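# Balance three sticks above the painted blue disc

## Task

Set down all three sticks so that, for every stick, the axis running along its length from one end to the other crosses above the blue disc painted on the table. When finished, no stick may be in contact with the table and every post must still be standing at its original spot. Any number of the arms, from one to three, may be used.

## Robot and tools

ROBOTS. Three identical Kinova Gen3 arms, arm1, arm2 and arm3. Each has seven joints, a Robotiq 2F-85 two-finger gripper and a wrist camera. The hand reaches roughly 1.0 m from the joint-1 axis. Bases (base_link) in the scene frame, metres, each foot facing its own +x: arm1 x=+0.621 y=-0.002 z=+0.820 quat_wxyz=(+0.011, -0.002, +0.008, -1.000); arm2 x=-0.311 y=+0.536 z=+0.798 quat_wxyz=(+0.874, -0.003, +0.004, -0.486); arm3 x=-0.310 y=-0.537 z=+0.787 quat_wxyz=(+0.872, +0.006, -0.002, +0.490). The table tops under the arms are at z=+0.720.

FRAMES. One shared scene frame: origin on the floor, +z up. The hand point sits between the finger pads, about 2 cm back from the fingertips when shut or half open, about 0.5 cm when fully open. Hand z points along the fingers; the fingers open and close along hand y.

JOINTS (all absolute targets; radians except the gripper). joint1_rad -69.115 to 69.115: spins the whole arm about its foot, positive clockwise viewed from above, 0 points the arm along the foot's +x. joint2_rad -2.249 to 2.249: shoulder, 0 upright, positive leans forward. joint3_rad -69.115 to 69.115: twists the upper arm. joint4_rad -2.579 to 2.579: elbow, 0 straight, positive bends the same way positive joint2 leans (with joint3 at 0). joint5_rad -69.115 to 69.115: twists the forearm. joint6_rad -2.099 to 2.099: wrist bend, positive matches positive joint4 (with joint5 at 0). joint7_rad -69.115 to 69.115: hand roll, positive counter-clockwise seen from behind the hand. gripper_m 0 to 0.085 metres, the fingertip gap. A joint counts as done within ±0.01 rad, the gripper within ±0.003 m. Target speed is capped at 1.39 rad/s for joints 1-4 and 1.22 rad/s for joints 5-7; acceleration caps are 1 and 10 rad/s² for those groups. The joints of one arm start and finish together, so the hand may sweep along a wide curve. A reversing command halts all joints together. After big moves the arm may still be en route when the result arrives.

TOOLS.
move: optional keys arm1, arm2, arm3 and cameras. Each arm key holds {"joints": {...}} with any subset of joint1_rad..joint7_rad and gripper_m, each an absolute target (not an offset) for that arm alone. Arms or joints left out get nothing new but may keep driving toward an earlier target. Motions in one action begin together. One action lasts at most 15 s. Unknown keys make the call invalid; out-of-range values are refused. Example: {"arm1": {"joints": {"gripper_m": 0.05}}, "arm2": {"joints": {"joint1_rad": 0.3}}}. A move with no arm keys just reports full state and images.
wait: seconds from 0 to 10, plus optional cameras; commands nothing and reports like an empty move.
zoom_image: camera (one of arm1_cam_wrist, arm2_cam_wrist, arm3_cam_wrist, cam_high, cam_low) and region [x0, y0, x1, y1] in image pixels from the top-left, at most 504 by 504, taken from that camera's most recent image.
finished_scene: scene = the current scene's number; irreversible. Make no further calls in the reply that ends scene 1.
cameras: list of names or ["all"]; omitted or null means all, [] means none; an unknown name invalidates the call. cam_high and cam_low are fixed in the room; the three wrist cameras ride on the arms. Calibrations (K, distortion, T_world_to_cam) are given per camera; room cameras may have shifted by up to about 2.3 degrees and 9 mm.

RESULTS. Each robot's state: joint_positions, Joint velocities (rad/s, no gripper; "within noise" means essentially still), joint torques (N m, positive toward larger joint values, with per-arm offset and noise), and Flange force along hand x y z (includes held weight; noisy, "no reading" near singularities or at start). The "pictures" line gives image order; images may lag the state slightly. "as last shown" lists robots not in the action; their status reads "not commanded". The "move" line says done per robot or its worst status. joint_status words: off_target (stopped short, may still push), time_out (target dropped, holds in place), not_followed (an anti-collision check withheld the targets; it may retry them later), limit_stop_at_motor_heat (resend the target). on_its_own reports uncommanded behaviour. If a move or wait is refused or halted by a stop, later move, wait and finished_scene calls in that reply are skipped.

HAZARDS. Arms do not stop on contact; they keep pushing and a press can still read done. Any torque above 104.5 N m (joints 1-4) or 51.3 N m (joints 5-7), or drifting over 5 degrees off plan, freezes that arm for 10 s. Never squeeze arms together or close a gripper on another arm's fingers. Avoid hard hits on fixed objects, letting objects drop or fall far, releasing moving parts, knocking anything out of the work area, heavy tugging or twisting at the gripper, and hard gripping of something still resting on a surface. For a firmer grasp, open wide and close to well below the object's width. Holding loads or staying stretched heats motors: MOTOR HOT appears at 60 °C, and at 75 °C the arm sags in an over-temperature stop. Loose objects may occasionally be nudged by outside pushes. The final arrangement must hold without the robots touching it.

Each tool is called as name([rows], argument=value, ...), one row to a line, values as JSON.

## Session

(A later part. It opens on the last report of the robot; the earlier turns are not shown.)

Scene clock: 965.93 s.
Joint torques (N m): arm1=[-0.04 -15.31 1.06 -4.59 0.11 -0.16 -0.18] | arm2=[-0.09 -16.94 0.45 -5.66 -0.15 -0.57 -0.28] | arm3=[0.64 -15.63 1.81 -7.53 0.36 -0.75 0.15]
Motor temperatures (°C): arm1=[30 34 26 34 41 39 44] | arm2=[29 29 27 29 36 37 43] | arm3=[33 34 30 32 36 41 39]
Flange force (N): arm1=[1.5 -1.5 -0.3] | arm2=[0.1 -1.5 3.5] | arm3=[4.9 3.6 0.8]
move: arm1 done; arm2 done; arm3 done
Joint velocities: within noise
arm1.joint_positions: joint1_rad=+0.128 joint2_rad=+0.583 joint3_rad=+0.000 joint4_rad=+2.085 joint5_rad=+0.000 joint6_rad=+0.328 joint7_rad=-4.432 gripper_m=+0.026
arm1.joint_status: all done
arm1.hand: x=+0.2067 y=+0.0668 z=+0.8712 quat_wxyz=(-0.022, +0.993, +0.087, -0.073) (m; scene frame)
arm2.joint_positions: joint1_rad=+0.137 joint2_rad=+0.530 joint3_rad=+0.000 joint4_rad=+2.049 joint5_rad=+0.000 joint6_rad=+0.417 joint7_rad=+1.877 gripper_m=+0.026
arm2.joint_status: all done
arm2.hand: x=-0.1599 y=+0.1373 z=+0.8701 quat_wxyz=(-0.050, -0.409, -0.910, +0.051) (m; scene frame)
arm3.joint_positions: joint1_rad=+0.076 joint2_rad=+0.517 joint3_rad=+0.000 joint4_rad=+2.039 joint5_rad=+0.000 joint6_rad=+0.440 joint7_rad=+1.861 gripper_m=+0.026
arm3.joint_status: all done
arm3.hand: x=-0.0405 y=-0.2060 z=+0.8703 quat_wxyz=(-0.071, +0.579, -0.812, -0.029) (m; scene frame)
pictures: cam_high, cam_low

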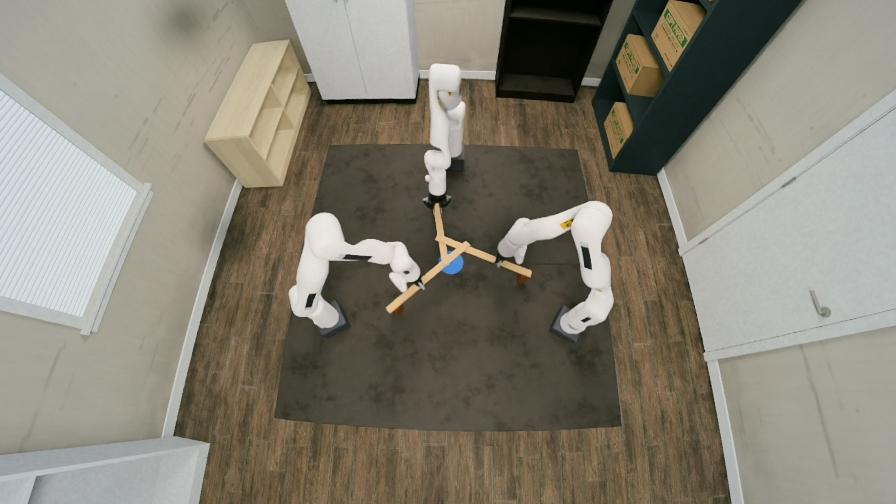

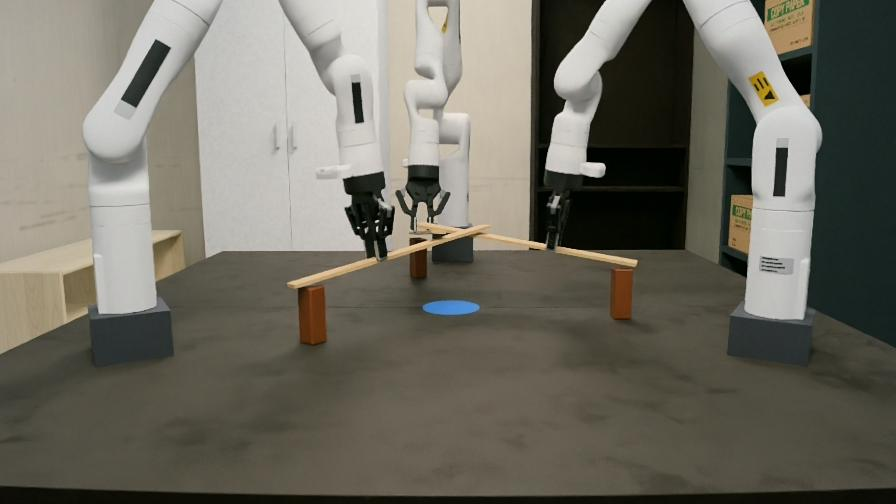

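move(arm1={"joints":{"joint1_rad":0.1277,"joint2_rad":0.6073,"joint4_rad":2.0732,"joint6_rad":0.3316,"joint7_rad":-4.4315}}, arm2={"joints":{"joint1_rad":0.1373,"joint2_rad":0.5540,"joint4_rad":2.0378,"joint6_rad":0.4192,"joint7_rad":1.8774}}, arm3={"joints":{"joint1_rad":0.0765,"joint2_rad":0.5403,"joint4_rad":2.0293,"joint6_rad":0.4421,"joint7_rad":1.8613}}, cameras=["cam_low","cam_high"])

zoom_image(camera="cam_low", region=[270, 180, 490, 350])

zoom_image(camera="cam_low", region=[420, 180, 660, 350])

zoom_image(camera="cam_high", region=[380, 180, 580, 330])

Scene clock: 990.17 s.
Joint torques (N m): arm1=[-0.06 -15.77 1 -4.59 0.12 -0.21 -0.19] | arm2=[-0.02 -16.49 0.48 -5.36 -0.15 -0.62 -0.24] | arm3=[0.5 -16.15 1.64 -7.69 0.38 -0.82 0.16]
Motor temperatures (°C): arm1=[30 34 26 34 41 38 44] | arm2=[29 29 27 29 36 37 43] | arm3=[33 33 30 32 36 41 39]
Flange force (N): arm1=[1.6 -1.5 -0.1] | arm2=[0.1 -1.2 1.4] | arm3=[5.4 3.5 1.1]
move: arm1 done; arm2 done; arm3 done
Joint velocities: within noise
arm1.joint_positions: joint1_rad=+0.128 joint2_rad=+0.607 joint3_rad=+0.000 joint4_rad=+2.073 joint5_rad=+0.000 joint6_rad=+0.332 joint7_rad=-4.432 gripper_m=+0.026
arm1.joint_status: all done
arm1.hand: x=+0.2065 y=+0.0670 z=+0.8633 quat_wxyz=(-0.021, +0.994, +0.087, -0.065) (m; scene frame)
arm2.joint_positions: joint1_rad=+0.137 joint2_rad=+0.554 joint3_rad=+0.000 joint4_rad=+2.038 joint5_rad=+0.000 joint6_rad=+0.419 joint7_rad=+1.877 gripper_m=+0.026
arm2.joint_status: all done
arm2.hand: x=-0.1598 y=+0.1369 z=+0.8621 quat_wxyz=(-0.044, -0.410, -0.910, +0.046) (m; scene frame)
arm3.joint_positions: joint1_rad=+0.076 joint2_rad=+0.540 joint3_rad=+0.000 joint4_rad=+2.029 joint5_rad=+0.000 joint6_rad=+0.442 joint7_rad=+1.861 gripper_m=+0.026
arm3.joint_status: all done
arm3.hand: x=-0.0404 y=-0.2057 z=+0.8624 quat_wxyz=(-0.064, +0.579, -0.812, -0.026) (m; scene frame)
pictures: cam_high, cam_low

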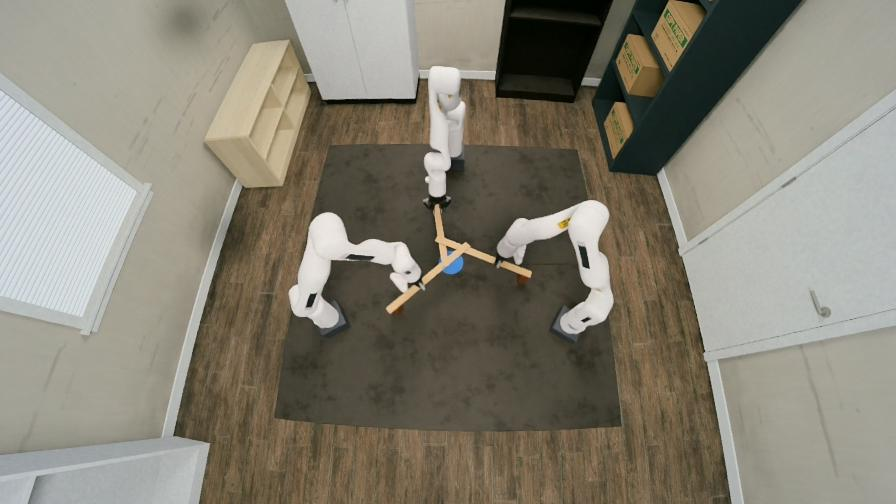

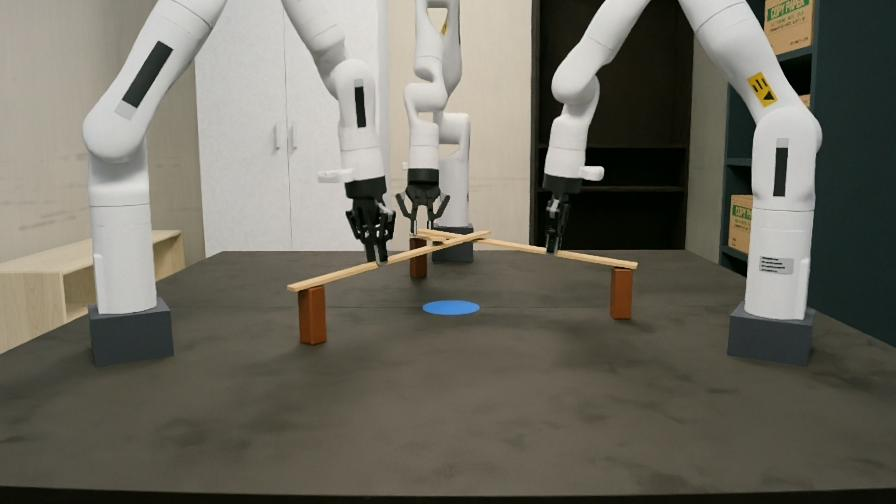

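Scaled by 2.291 from the camera's 896x504 image, which has a finer 1280x720 frame.

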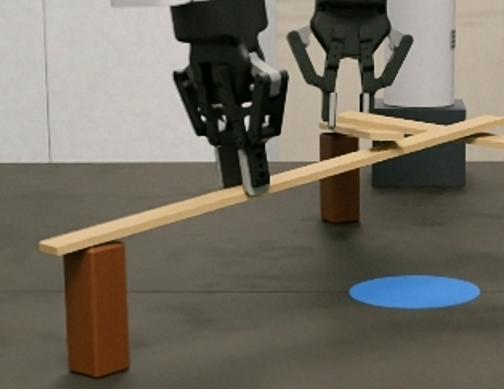

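Scaled by 2.100 from the camera's 896x504 image, which has a finer 1280x720 frame.

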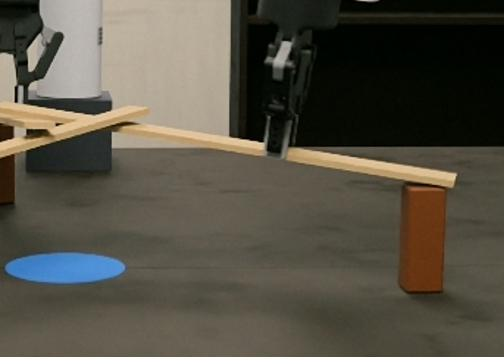

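Scaled by 2.520 from the camera's 896x504 image, which has a finer 1280x720 frame.

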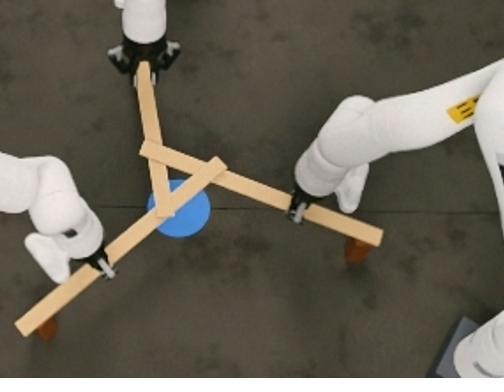

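move(arm1={"joints":{"gripper_m":0.034}}, arm2={"joints":{"gripper_m":0.034}}, arm3={"joints":{"gripper_m":0.034}}, cameras=["cam_low","cam_high"])

zoom_image(camera="cam_low", region=[270, 180, 490, 350])

zoom_image(camera="cam_low", region=[420, 180, 660, 350])

zoom_image(camera="cam_high", region=[380, 180, 580, 330])

Scene clock: 1005.50 s.
Joint torques (N m): arm1=[-0.01 -15.23 1.08 -4.32 0.14 -0.05 -0.16] | arm2=[-0.08 -17.19 0.44 -5.48 -0.19 -0.55 -0.24] | arm3=[0.64 -15.51 1.83 -7.09 0.39 -0.56 0.13]
Motor temperatures (°C): arm1=[30 34 26 34 41 38 44] | arm2=[29 29 27 29 36 37 43] | arm3=[32 33 30 32 36 41 39]
Flange force (N): arm1=[1.5 -1.3 -1.0] | arm2=[-0.1 -1.4 3.3] | arm3=[4.7 3.5 0.1]
move: arm1 done; arm2 done; arm3 done
Joint velocities: within noise
arm1.joint_positions: joint1_rad=+0.128 joint2_rad=+0.607 joint3_rad=+0.000 joint4_rad=+2.073 joint5_rad=+0.000 joint6_rad=+0.332 joint7_rad=-4.432 gripper_m=+0.034
arm1.joint_status: all done
arm1.hand: x=+0.2065 y=+0.0670 z=+0.8633 quat_wxyz=(-0.021, +0.994, +0.087, -0.065) (m; scene frame)
arm2.joint_positions: joint1_rad=+0.137 joint2_rad=+0.554 joint3_rad=+0.000 joint4_rad=+2.038 joint5_rad=+0.000 joint6_rad=+0.419 joint7_rad=+1.877 gripper_m=+0.034
arm2.joint_status: all done
arm2.hand: x=-0.1598 y=+0.1369 z=+0.8621 quat_wxyz=(-0.044, -0.409, -0.910, +0.046) (m; scene frame)
arm3.joint_positions: joint1_rad=+0.076 joint2_rad=+0.540 joint3_rad=+0.000 joint4_rad=+2.029 joint5_rad=+0.000 joint6_rad=+0.442 joint7_rad=+1.861 gripper_m=+0.034
arm3.joint_status: all done
arm3.hand: x=-0.0404 y=-0.2057 z=+0.8624 quat_wxyz=(-0.064, +0.579, -0.812, -0.026) (m; scene frame)
pictures: cam_high, cam_low

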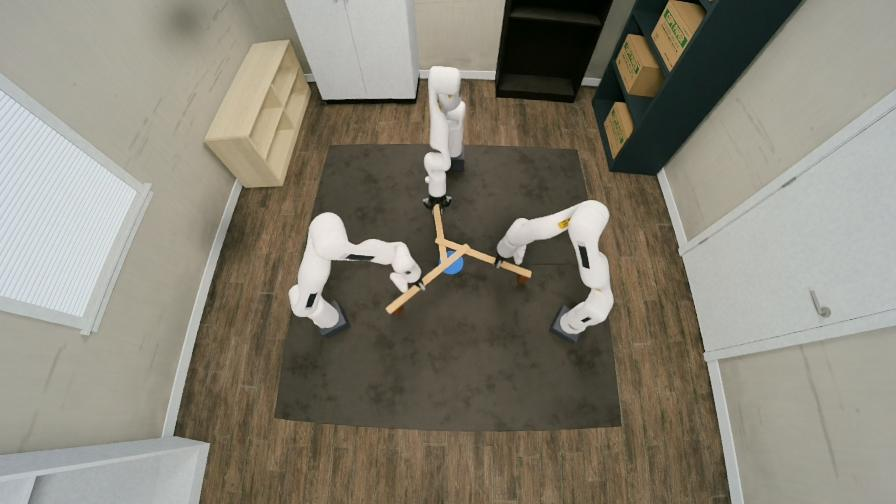

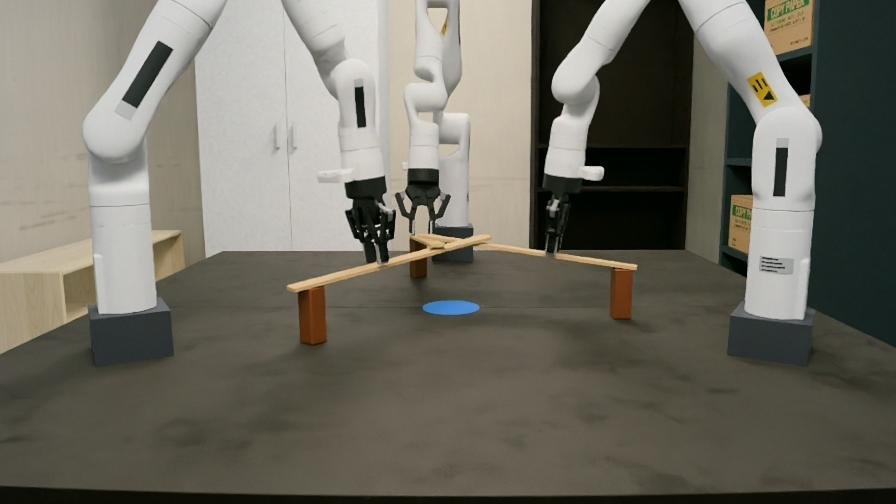

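Scaled by 2.291 from the camera's 896x504 image, which has a finer 1280x720 frame.

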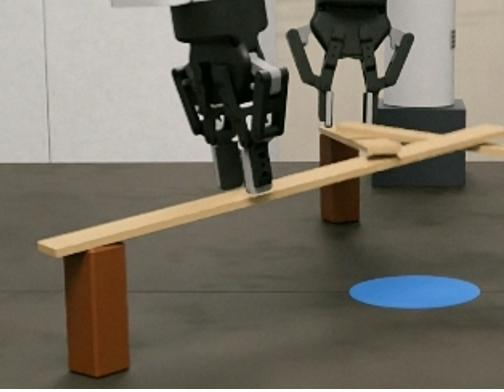

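Scaled by 2.100 from the camera's 896x504 image, which has a finer 1280x720 frame.

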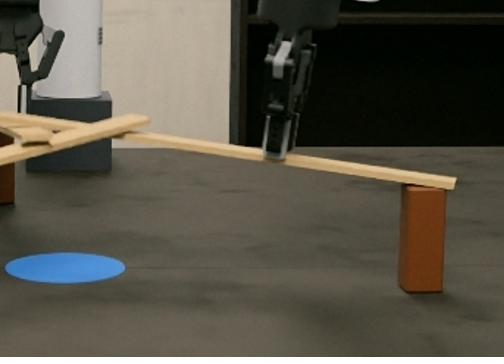

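Scaled by 2.520 from the camera's 896x504 image, which has a finer 1280x720 frame.

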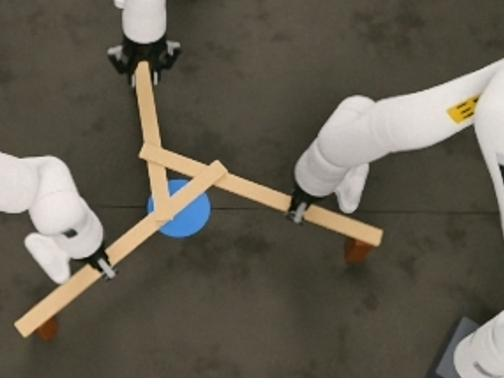

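move(arm1={"joints":{"gripper_m":0.06}}, arm2={"joints":{"gripper_m":0.06}}, arm3={"joints":{"gripper_m":0.06}}, cameras=[])

move(arm1={"joints":{"joint2_rad":0.3908,"joint4_rad":1.9772,"joint6_rad":0.6441}}, arm2={"joints":{"joint2_rad":0.3565,"joint4_rad":1.9225,"joint6_rad":0.7320}}, arm3={"joints":{"joint2_rad":0.3476,"joint4_rad":1.9089,"joint6_rad":0.7552}})

zoom_image(camera="cam_low", region=[270, 180, 490, 350])

zoom_image(camera="cam_high", region=[380, 180, 580, 330])

Scene clock: 1029.60 s.
Joint torques (N m): arm1=[-0.02 -15.26 1.06 -4.31 0.12 -0.04 -0.18] | arm2=[-0.07 -17.18 0.44 -5.51 -0.17 -0.55 -0.27] | arm3=[0.61 -15.41 1.8 -7.18 0.39 -0.56 0.1]
Motor temperatures (°C): arm1=[30 34 26 34 41 38 44] | arm2=[29 29 27 29 36 37 43] | arm3=[32 33 30 32 36 41 39]
Flange force (N): arm1=[1.5 -1.4 -0.9] | arm2=[0.0 -1.4 3.3] | arm3=[5.1 3.5 -0.1]
move: arm1 done; arm2 done; arm3 done
Joint velocities: within noise
arm1.joint_positions: joint1_rad=+0.128 joint2_rad=+0.607 joint3_rad=+0.000 joint4_rad=+2.073 joint5_rad=+0.000 joint6_rad=+0.332 joint7_rad=-4.432 gripper_m=+0.060
arm1.joint_status: all done
arm1.hand: x=+0.2065 y=+0.0670 z=+0.8633 quat_wxyz=(-0.021, +0.994, +0.087, -0.065) (m; scene frame)
arm2.joint_positions: joint1_rad=+0.137 joint2_rad=+0.554 joint3_rad=+0.000 joint4_rad=+2.038 joint5_rad=+0.000 joint6_rad=+0.419 joint7_rad=+1.877 gripper_m=+0.060
arm2.joint_status: all done
arm2.hand: x=-0.1598 y=+0.1369 z=+0.8621 quat_wxyz=(-0.044, -0.409, -0.910, +0.046) (m; scene frame)
arm3.joint_positions: joint1_rad=+0.076 joint2_rad=+0.540 joint3_rad=+0.000 joint4_rad=+2.029 joint5_rad=+0.000 joint6_rad=+0.442 joint7_rad=+1.861 gripper_m=+0.060
arm3.joint_status: all done
arm3.hand: x=-0.0404 y=-0.2057 z=+0.8624 quat_wxyz=(-0.064, +0.579, -0.812, -0.026) (m; scene frame)
pictures: none
No camera images: "cameras" was empty.

Scene clock: 1030.83 s.
Joint torques (N m): arm1=[-0.07 -13.78 0.98 -6.51 0.15 -0.05 -0.17] | arm2=[-0.05 -15.73 0.34 -7.67 -0.16 -0.58 -0.26] | arm3=[0.66 -14 1.73 -9.13 0.42 -0.52 0.14]
Motor temperatures (°C): arm1=[30 34 26 34 41 38 44] | arm2=[29 29 27 29 36 37 43] | arm3=[32 33 30 32 36 41 39]
Flange force (N): arm1=[1.2 -1.2 -0.5] | arm2=[-0.7 -1.4 2.8] | arm3=[4.6 4.2 1.5]
move: arm1 done; arm2 done; arm3 done
Joint velocities: within noise
arm1.joint_positions: joint1_rad=+0.128 joint2_rad=+0.391 joint3_rad=+0.000 joint4_rad=+1.977 joint5_rad=+0.000 joint6_rad=+0.644 joint7_rad=-4.432 gripper_m=+0.060
arm1.joint_status: all done
arm1.hand: x=+0.2070 y=+0.0653 z=+0.9634 quat_wxyz=(-0.021, +0.994, +0.087, -0.065) (m; scene frame)
arm2.joint_positions: joint1_rad=+0.137 joint2_rad=+0.356 joint3_rad=+0.000 joint4_rad=+1.922 joint5_rad=+0.000 joint6_rad=+0.732 joint7_rad=+1.877 gripper_m=+0.060
arm2.joint_status: all done
arm2.hand: x=-0.1587 y=+0.1369 z=+0.9622 quat_wxyz=(-0.044, -0.409, -0.910, +0.046) (m; scene frame)
arm3.joint_positions: joint1_rad=+0.076 joint2_rad=+0.348 joint3_rad=+0.000 joint4_rad=+1.909 joint5_rad=+0.000 joint6_rad=+0.755 joint7_rad=+1.861 gripper_m=+0.060
arm3.joint_status: all done
arm3.hand: x=-0.0401 y=-0.2069 z=+0.9624 quat_wxyz=(-0.064, +0.579, -0.812, -0.026) (m; scene frame)
pictures: arm1_cam_wrist, arm2_cam_wrist, arm3_cam_wrist, cam_high, cam_low
camera_calibration:
arm1_cam_wrist: T_world_to_cam=[[0.185214, -0.980498, -0.0657227, 0.0920788], [-0.97552, -0.191519, 0.108081, 0.167784], [-0.11856, 0.0440957, -0.991967, 1.12532], [0, 0, 0, 1]] pos_world=[0.280039, 0.0727952, 1.10419]
arm2_cam_wrist: T_world_to_cam=[[0.748239, 0.659142, -0.0753068, 0.105008], [0.662686, -0.737194, 0.131879, 0.137826], [0.0314115, -0.148582, -0.988401, 1.12344], [0, 0, 0, 1]] pos_world=[-0.205195, 0.199313, 1.10014]
arm3_cam_wrist: T_world_to_cam=[[-0.943519, 0.328239, -0.0450602, 0.078938], [0.320383, 0.938555, 0.128334, 0.14027], [0.0844159, 0.106649, -0.990707, 1.12941], [0, 0, 0, 1]] pos_world=[-0.0658007, -0.278012, 1.10447]

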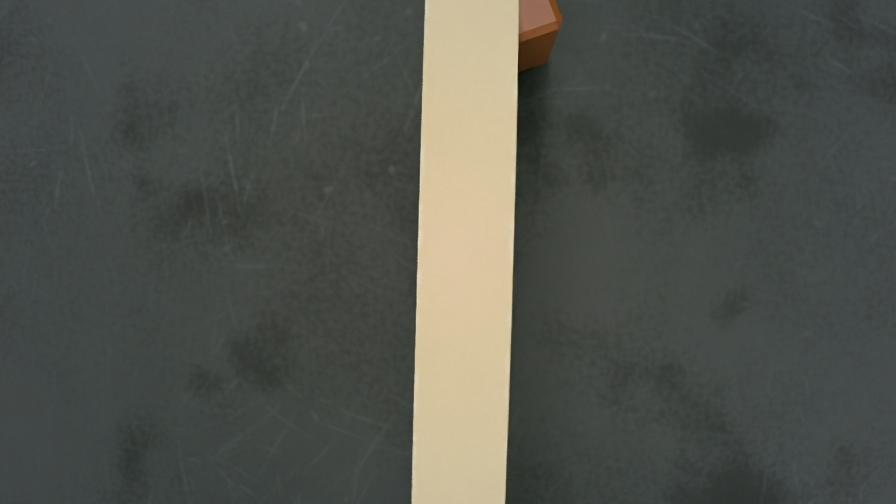

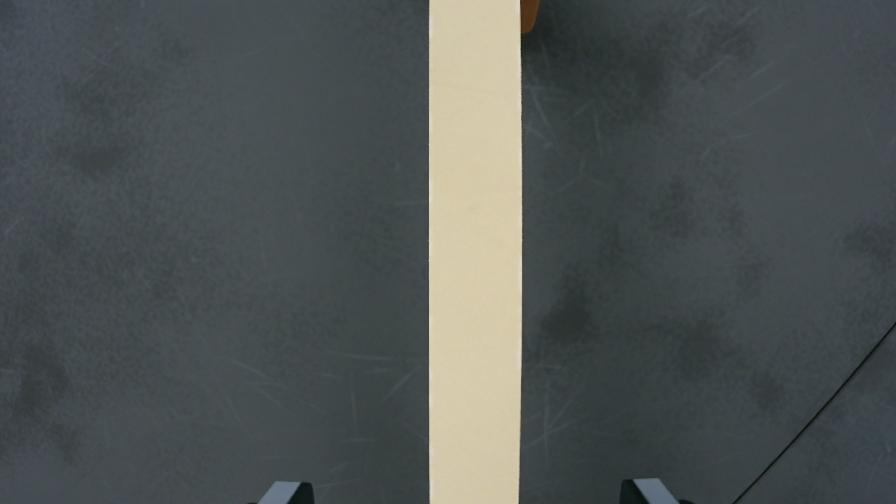

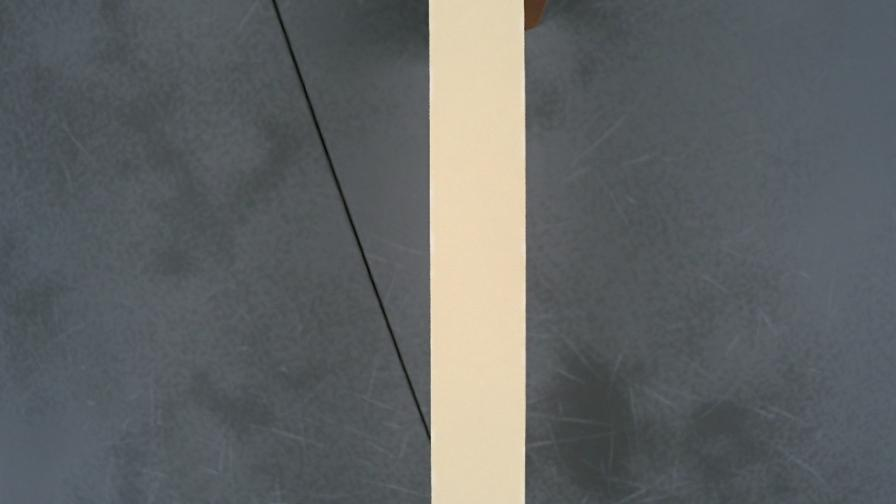

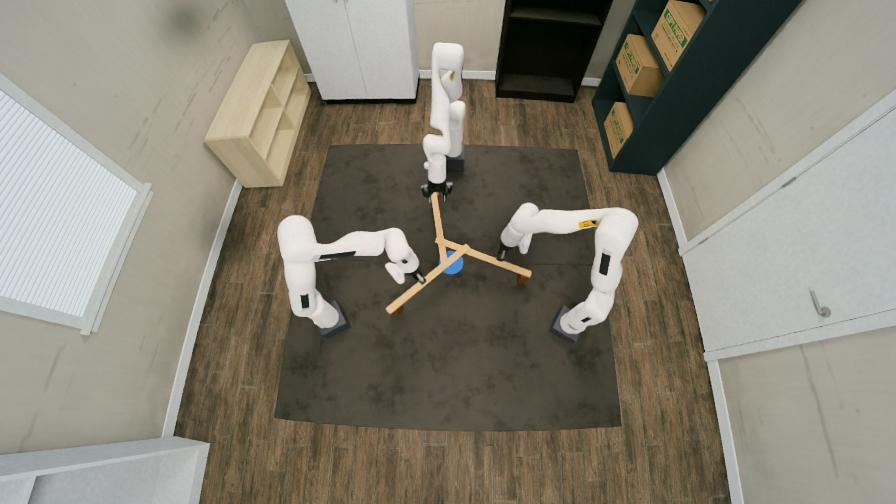

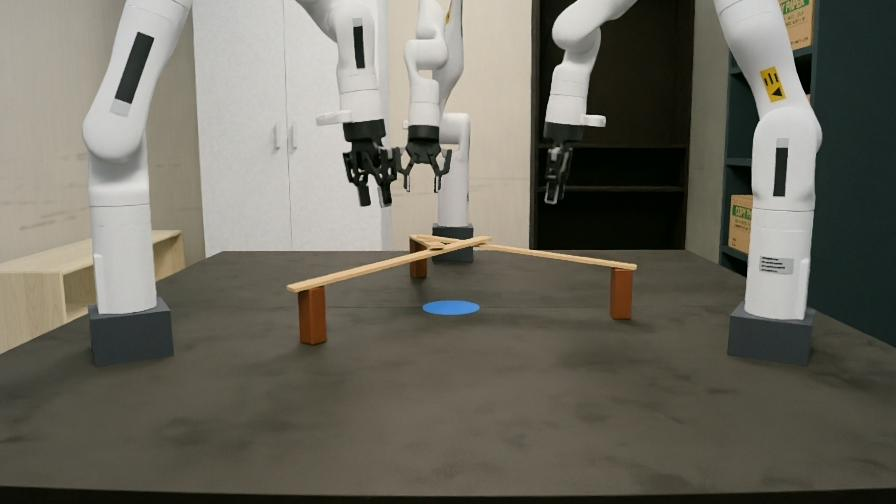

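Scaled by 2.291 from the camera's 896x504 image, which has a finer 1280x720 frame.

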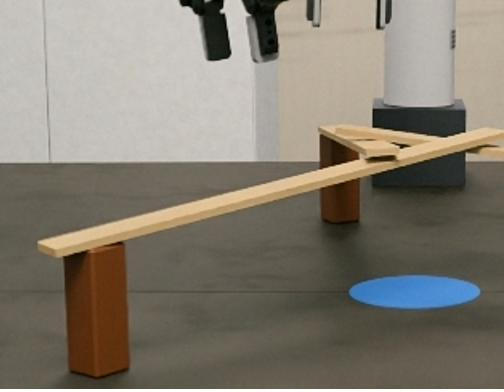

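Scaled by 2.520 from the camera's 896x504 image, which has a finer 1280x720 frame.

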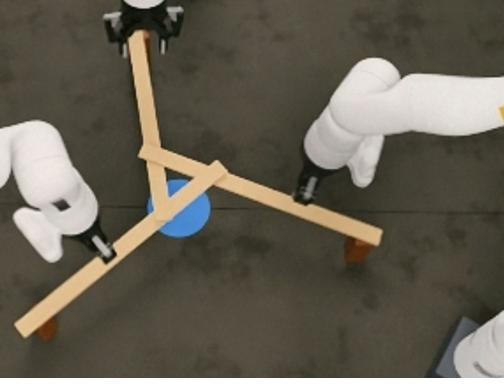

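finished_scene(scene=1)

The scene is finished: the task was done.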